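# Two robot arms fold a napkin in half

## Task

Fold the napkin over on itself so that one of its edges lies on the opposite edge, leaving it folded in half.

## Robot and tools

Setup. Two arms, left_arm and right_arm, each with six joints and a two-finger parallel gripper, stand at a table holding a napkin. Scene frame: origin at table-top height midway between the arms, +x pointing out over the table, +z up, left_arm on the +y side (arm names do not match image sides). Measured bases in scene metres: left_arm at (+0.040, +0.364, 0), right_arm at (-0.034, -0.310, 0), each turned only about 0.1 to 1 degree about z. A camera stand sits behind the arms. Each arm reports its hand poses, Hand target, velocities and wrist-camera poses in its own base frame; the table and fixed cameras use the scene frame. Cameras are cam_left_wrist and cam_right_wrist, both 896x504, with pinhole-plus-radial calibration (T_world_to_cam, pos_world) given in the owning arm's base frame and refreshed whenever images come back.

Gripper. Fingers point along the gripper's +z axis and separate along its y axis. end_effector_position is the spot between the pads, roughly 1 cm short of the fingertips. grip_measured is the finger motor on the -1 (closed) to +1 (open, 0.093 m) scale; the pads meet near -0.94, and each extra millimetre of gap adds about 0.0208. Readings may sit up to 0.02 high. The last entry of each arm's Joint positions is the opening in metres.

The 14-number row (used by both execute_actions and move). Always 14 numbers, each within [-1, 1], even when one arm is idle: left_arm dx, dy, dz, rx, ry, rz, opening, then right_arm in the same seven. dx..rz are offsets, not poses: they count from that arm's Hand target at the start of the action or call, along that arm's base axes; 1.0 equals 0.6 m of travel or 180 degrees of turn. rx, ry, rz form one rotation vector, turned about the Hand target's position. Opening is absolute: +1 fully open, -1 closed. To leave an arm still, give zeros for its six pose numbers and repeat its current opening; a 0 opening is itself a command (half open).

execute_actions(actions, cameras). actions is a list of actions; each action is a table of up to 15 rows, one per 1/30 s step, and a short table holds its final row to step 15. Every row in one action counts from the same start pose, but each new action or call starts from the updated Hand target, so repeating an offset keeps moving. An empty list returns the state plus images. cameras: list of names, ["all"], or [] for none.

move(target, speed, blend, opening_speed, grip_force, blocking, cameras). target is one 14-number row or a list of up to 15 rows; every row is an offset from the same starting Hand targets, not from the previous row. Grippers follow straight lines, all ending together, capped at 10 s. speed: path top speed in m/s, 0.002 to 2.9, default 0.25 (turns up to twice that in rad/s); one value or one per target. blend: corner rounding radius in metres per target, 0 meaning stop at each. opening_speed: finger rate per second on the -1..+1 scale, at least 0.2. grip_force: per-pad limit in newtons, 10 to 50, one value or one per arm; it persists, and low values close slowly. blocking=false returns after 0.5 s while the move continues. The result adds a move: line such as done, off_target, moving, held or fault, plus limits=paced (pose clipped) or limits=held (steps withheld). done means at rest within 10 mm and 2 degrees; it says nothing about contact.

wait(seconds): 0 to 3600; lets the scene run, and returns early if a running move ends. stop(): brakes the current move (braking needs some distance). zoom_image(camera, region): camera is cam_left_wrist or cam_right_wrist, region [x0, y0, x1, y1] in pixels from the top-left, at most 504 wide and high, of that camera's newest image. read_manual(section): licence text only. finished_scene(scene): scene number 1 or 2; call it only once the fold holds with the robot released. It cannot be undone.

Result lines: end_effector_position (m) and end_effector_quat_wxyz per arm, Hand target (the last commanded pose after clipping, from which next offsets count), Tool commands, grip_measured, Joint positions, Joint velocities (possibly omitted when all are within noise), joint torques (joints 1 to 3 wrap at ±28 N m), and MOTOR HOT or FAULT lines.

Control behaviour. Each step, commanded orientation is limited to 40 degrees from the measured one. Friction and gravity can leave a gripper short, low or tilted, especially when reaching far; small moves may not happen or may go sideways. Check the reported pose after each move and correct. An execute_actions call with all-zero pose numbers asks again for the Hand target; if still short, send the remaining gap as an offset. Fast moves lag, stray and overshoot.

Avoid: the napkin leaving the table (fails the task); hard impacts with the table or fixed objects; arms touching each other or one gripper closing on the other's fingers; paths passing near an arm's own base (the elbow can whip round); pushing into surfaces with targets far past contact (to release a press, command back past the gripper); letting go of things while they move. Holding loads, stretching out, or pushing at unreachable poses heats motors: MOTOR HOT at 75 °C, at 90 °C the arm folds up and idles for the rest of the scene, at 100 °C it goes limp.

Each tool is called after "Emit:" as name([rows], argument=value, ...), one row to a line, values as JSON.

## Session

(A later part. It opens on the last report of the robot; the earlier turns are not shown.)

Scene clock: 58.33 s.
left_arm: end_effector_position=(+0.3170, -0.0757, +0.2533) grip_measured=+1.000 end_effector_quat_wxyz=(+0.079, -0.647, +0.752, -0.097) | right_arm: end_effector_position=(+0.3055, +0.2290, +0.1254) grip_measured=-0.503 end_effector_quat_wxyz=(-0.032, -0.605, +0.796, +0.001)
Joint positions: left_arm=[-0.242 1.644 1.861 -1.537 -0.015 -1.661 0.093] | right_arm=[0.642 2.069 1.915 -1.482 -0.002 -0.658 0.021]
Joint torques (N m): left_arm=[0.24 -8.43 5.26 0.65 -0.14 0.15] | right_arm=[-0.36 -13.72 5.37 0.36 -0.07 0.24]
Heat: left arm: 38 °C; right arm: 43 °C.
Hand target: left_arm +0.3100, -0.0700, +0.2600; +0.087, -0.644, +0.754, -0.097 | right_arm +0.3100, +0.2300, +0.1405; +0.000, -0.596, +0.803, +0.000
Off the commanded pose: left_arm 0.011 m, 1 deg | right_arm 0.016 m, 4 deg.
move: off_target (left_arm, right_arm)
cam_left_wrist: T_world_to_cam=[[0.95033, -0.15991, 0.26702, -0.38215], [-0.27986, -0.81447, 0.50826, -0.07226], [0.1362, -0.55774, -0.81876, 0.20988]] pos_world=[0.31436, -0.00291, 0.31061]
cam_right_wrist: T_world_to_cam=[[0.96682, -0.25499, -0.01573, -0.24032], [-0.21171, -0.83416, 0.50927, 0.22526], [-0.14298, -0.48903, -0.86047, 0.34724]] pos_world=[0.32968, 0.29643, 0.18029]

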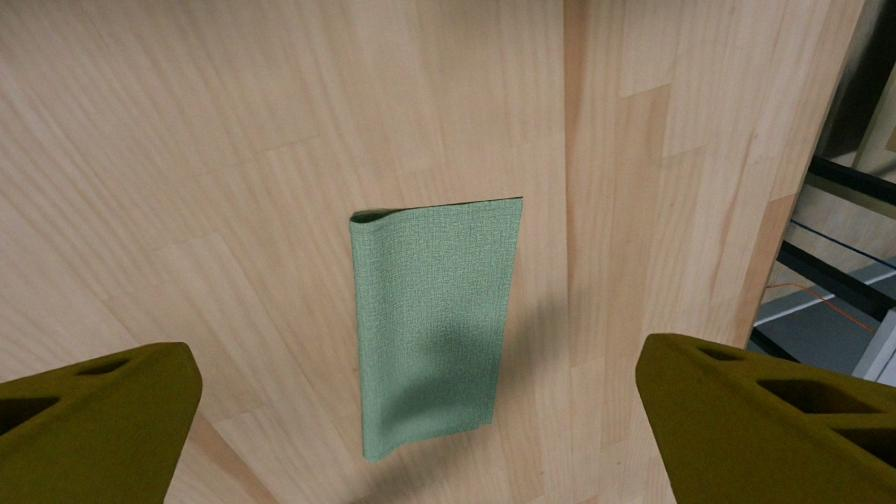

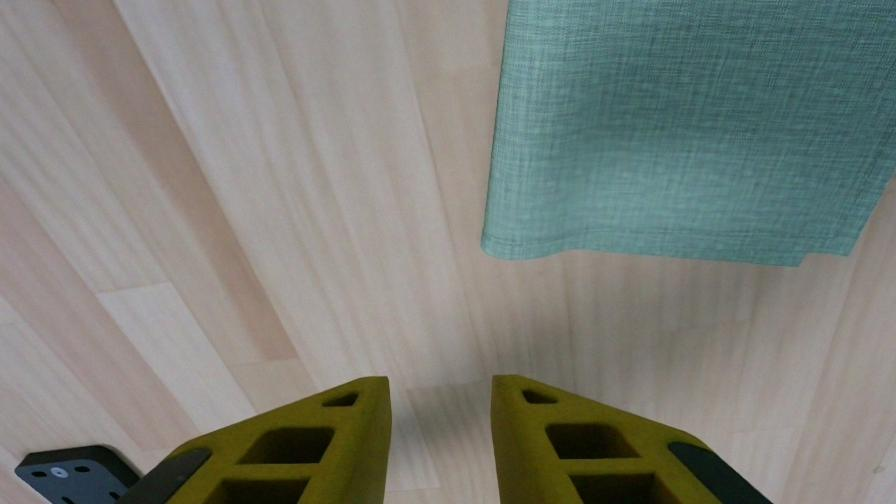

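Emit:
move(target=[0, 0, 0, 0, 0, 0, 1, 0.0548, 0.0258, -0.1508, 0, 0, -0.008, -0.3], speed=0.15, cameras=["cam_right_wrist"])

Scene clock: 63.03 s.
left_arm: end_effector_position=(+0.3170, -0.0757, +0.2533) grip_measured=+1.000 end_effector_quat_wxyz=(+0.079, -0.647, +0.752, -0.097) | right_arm: end_effector_position=(+0.3362, +0.2417, +0.0482) grip_measured=-0.303 end_effector_quat_wxyz=(-0.017, -0.594, +0.804, +0.001)
Joint positions: left_arm=[-0.242 1.644 1.861 -1.537 -0.015 -1.661 0.093] | right_arm=[0.622 2.188 1.796 -1.212 -0.002 -0.65 0.031]
Joint torques (N m): left_arm=[0.24 -8.43 5.24 0.65 -0.14 0.15] | right_arm=[-0.76 -11.04 5.87 0.48 -0.07 0.24]
Heat: left arm: 38 °C; right arm: 44 °C.
Hand target: left_arm +0.3100, -0.0700, +0.2600; +0.087, -0.644, +0.754, -0.097 | right_arm +0.3429, +0.2455, +0.0501; +0.000, -0.586, +0.810, +0.000
Off the commanded pose: left_arm 0.011 m, 1 deg | right_arm 0.008 m, 2 deg.
move: done
cam_right_wrist: T_world_to_cam=[[0.95957, -0.28145, 0.00352, -0.26009], [-0.24721, -0.83674, 0.48863, 0.29528], [-0.13458, -0.46975, -0.87248, 0.28445]] pos_world=[0.36086, 0.30749, 0.10481]

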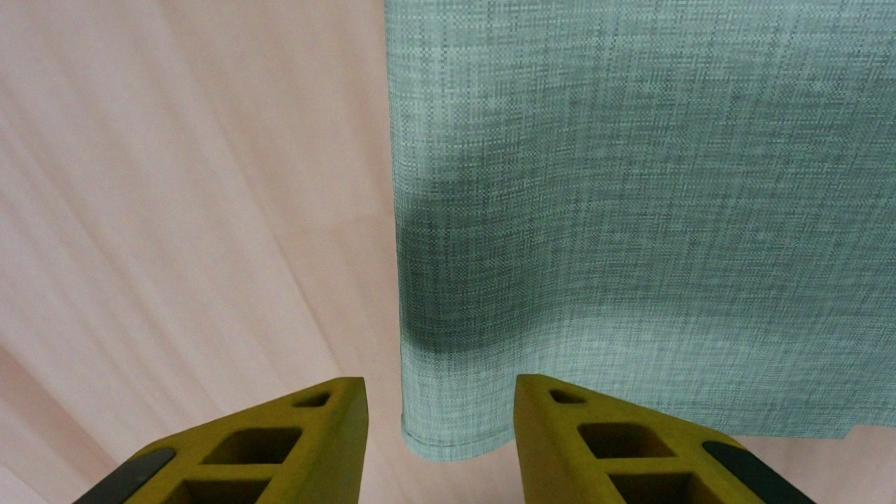

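Emit:
move([
  [0, 0, 0, 0, 0, 0, 1, -0.0043, -0.0127, -0.051, 0, 0, 0, -0.3],
  [0, 0, 0, 0, 0, 0, 1, -0.0043, -0.0127, -0.051, 0, 0, 0, -1],
], speed=0.06, opening_speed=0.5, cameras=["all"])

Scene clock: 67.10 s.
left_arm: end_effector_position=(+0.3170, -0.0757, +0.2533) grip_measured=+1.000 end_effector_quat_wxyz=(+0.079, -0.647, +0.752, -0.097) | right_arm: end_effector_position=(+0.3312, +0.2397, +0.0186) grip_measured=-0.983 end_effector_quat_wxyz=(-0.014, -0.594, +0.804, +0.005)
Joint positions: left_arm=[-0.242 1.644 1.861 -1.537 -0.015 -1.661 0.093] | right_arm=[0.622 2.188 1.676 -1.087 -0.01 -0.65 0]
Joint velocities: left_arm=[within noise] | right_arm=[0.027 -0.017 -0.002 -0.154 0.022 0.037 0]
Joint torques (N m): left_arm=[0.23 -8.43 5.24 0.65 -0.14 0.15] | right_arm=[-0.99 -10.93 5.37 0.49 -0.07 0.11]
Heat: left arm: 37 °C; right arm: 44 °C.
Hand target: left_arm +0.3100, -0.0700, +0.2600; +0.087, -0.644, +0.754, -0.097 | right_arm +0.3403, +0.2378, +0.0195; +0.000, -0.586, +0.810, +0.000
Off the commanded pose: left_arm 0.011 m, 1 deg | right_arm 0.009 m, 2 deg.
move: done
cam_left_wrist: T_world_to_cam=[[0.95033, -0.15991, 0.26702, -0.38215], [-0.27986, -0.81447, 0.50826, -0.07226], [0.1362, -0.55774, -0.81876, 0.20988]] pos_world=[0.31436, -0.00291, 0.31061]
cam_right_wrist: T_world_to_cam=[[0.95949, -0.28175, 0.00028, -0.25556], [-0.24709, -0.84097, 0.48137, 0.3078], [-0.13539, -0.46194, -0.87652, 0.25554]] pos_world=[0.35585, 0.30489, 0.07589]

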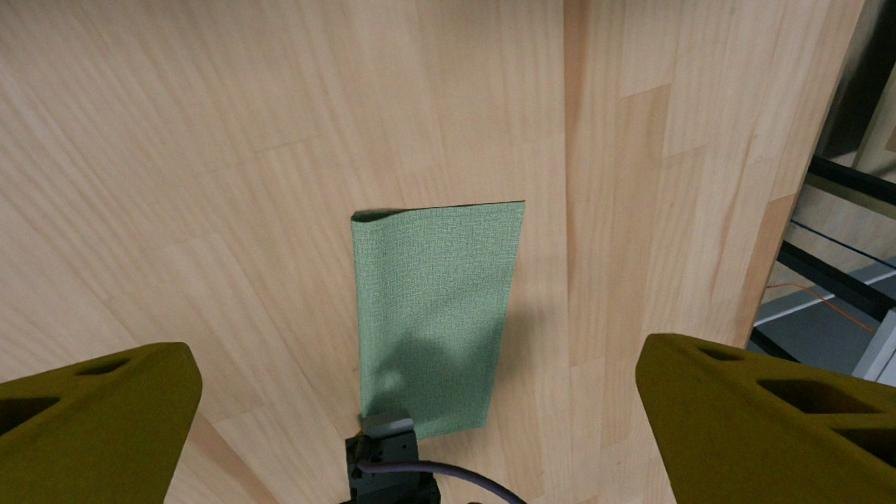

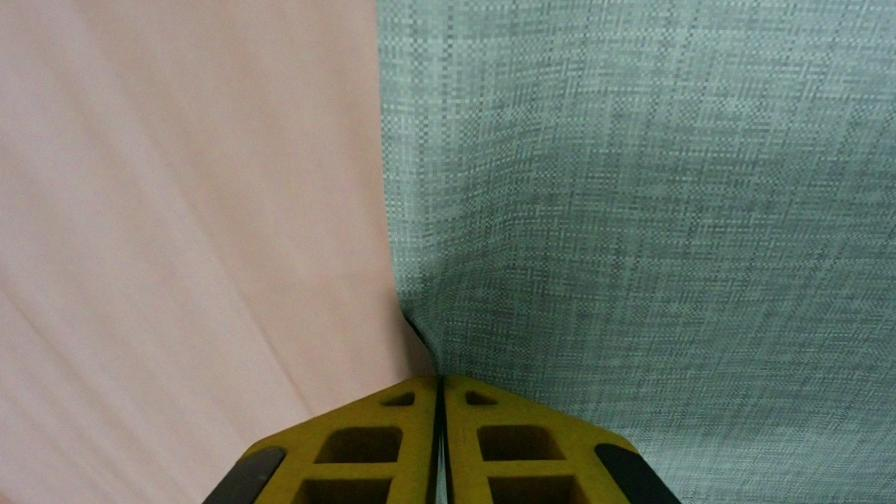

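Emit:
zoom_image(camera="cam_left_wrist", region=[400, 360, 540, 460])

Scaled by 3.600 from the camera's image (finer frame: 1280x720).

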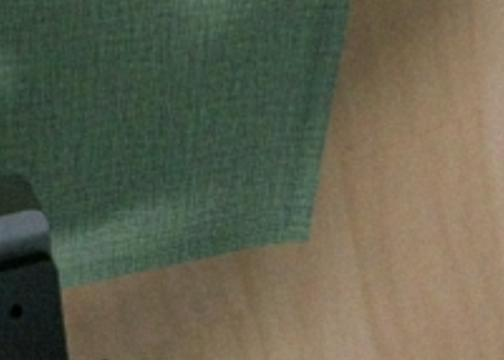

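Emit:
move(target=[0, 0, 0, 0, 0, 0, 1, -0.0498, 0.0150, 0.0067, 0, 0, 0, -1], speed=0.05, cameras=["cam_left_wrist"])

Emit:
zoom_image(camera="cam_left_wrist", region=[400, 360, 540, 460])

Scene clock: 69.40 s.
left_arm: end_effector_position=(+0.3170, -0.0757, +0.2533) grip_measured=+1.000 end_effector_quat_wxyz=(+0.079, -0.647, +0.752, -0.097) | right_arm: end_effector_position=(+0.3227, +0.2417, +0.0183) grip_measured=-0.983 end_effector_quat_wxyz=(+0.004, -0.586, +0.811, -0.010)
Joint positions: left_arm=[-0.242 1.644 1.861 -1.537 -0.015 -1.661 0.093] | right_arm=[0.652 2.135 1.589 -1.018 0.021 -0.6 0]
Joint torques (N m): left_arm=[0.23 -8.44 5.26 0.65 -0.14 0.15] | right_arm=[1.07 -12.45 4.05 0.22 -0.27 0.24]
Heat: left arm: 37 °C; right arm: 44 °C.
Hand target: left_arm +0.3100, -0.0700, +0.2600; +0.087, -0.644, +0.754, -0.097 | right_arm +0.3104, +0.2468, +0.0235; +0.000, -0.586, +0.810, +0.000
Off the commanded pose: left_arm 0.011 m, 1 deg | right_arm 0.014 m, 1 deg.
move: off_target (right_arm)
cam_left_wrist: T_world_to_cam=[[0.95033, -0.15991, 0.26702, -0.38215], [-0.27986, -0.81447, 0.50826, -0.07226], [0.1362, -0.55774, -0.81876, 0.20988]] pos_world=[0.31436, -0.00291, 0.31061]

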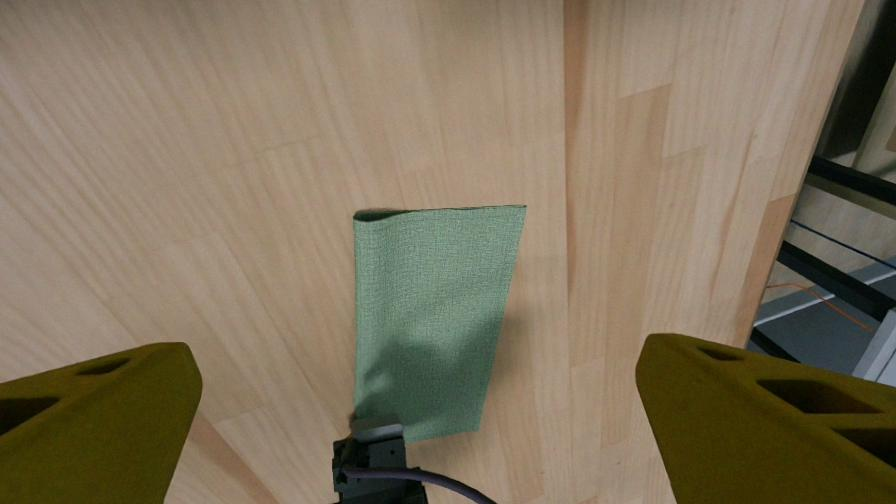

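Scaled by 3.600 from the camera's image (finer frame: 1280x720).

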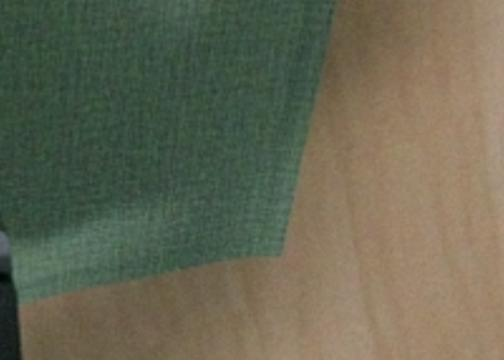

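Emit:
zoom_image(camera="cam_left_wrist", region=[430, 390, 510, 450])

Scaled by 6.300 from the camera's image (finer frame: 1280x720).

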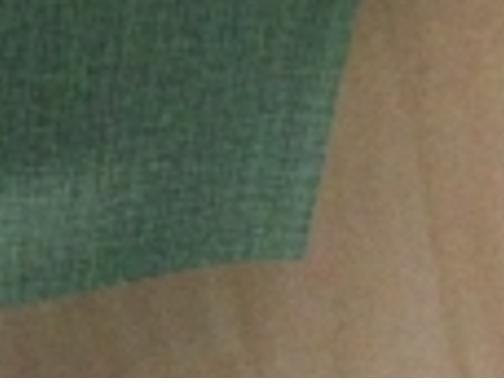

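Emit:
zoom_image(camera="cam_left_wrist", region=[340, 190, 540, 240])

Scaled by 2.520 from the camera's image (finer frame: 1280x720).

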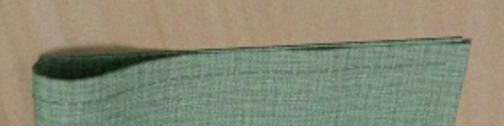

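Emit:
move([
  [0, 0, 0, 0, 0, 0, 1, 0, 0, 0, 0, 0, 0, -0.3],
  [0, 0, 0, 0, 0, 0, 1, 0.01, -0.0042, 0.17, 0, 0, 0, -0.3],
], speed=[0.05, 0.08], opening_speed=0.4, cameras=["all"])

Scene clock: 75.83 s.
left_arm: end_effector_position=(+0.3170, -0.0757, +0.2533) grip_measured=+1.000 end_effector_quat_wxyz=(+0.079, -0.647, +0.752, -0.097) | right_arm: end_effector_position=(+0.3124, +0.2449, +0.1051) grip_measured=-0.303 end_effector_quat_wxyz=(-0.023, -0.592, +0.806, -0.005)
Joint positions: left_arm=[-0.242 1.644 1.861 -1.537 -0.015 -1.661 0.093] | right_arm=[0.668 2.113 1.903 -1.408 0.009 -0.598 0.031]
Joint torques (N m): left_arm=[0.24 -8.44 5.24 0.65 -0.14 0.15] | right_arm=[-1.05 -13.39 8.23 -0.01 -0.16 0.07]
Heat: left arm: 37 °C; right arm: 44 °C.
Hand target: left_arm +0.3100, -0.0700, +0.2600; +0.087, -0.644, +0.754, -0.097 | right_arm +0.3164, +0.2443, +0.1255; +0.000, -0.586, +0.810, +0.000
Off the commanded pose: left_arm 0.011 m, 1 deg | right_arm 0.021 m, 3 deg.
move: off_target (right_arm)
cam_left_wrist: T_world_to_cam=[[0.95033, -0.15991, 0.26702, -0.38215], [-0.27986, -0.81447, 0.50826, -0.07226], [0.1362, -0.55774, -0.81876, 0.20988]] pos_world=[0.31436, -0.00291, 0.31061]
cam_right_wrist: T_world_to_cam=[[0.95797, -0.28681, 0.0057, -0.23501], [-0.25034, -0.82612, 0.50483, 0.26093], [-0.14008, -0.48504, -0.8632, 0.33691]] pos_world=[0.33764, 0.31157, 0.16043]

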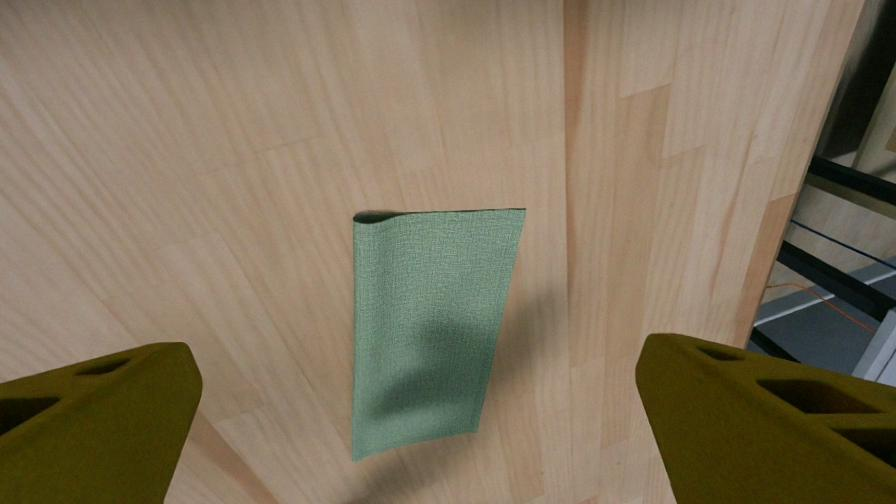

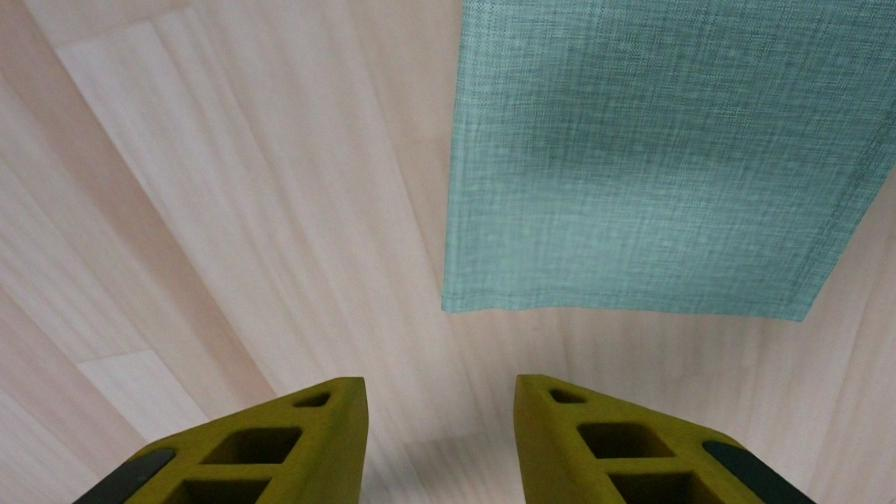

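Emit:
zoom_image(camera="cam_right_wrist", region=[700, 240, 896, 340])

Emit:
zoom_image(camera="cam_left_wrist", region=[340, 190, 540, 240])

Scaled by 2.571 from the camera's image (finer frame: 1280x720).

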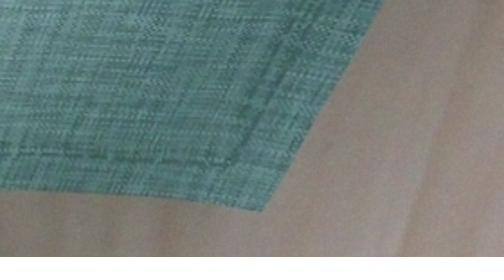

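Scaled by 2.520 from the camera's image (finer frame: 1280x720).

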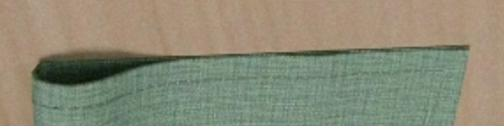

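Emit:
finished_scene(scene=2)

The scene is finished: the task was done.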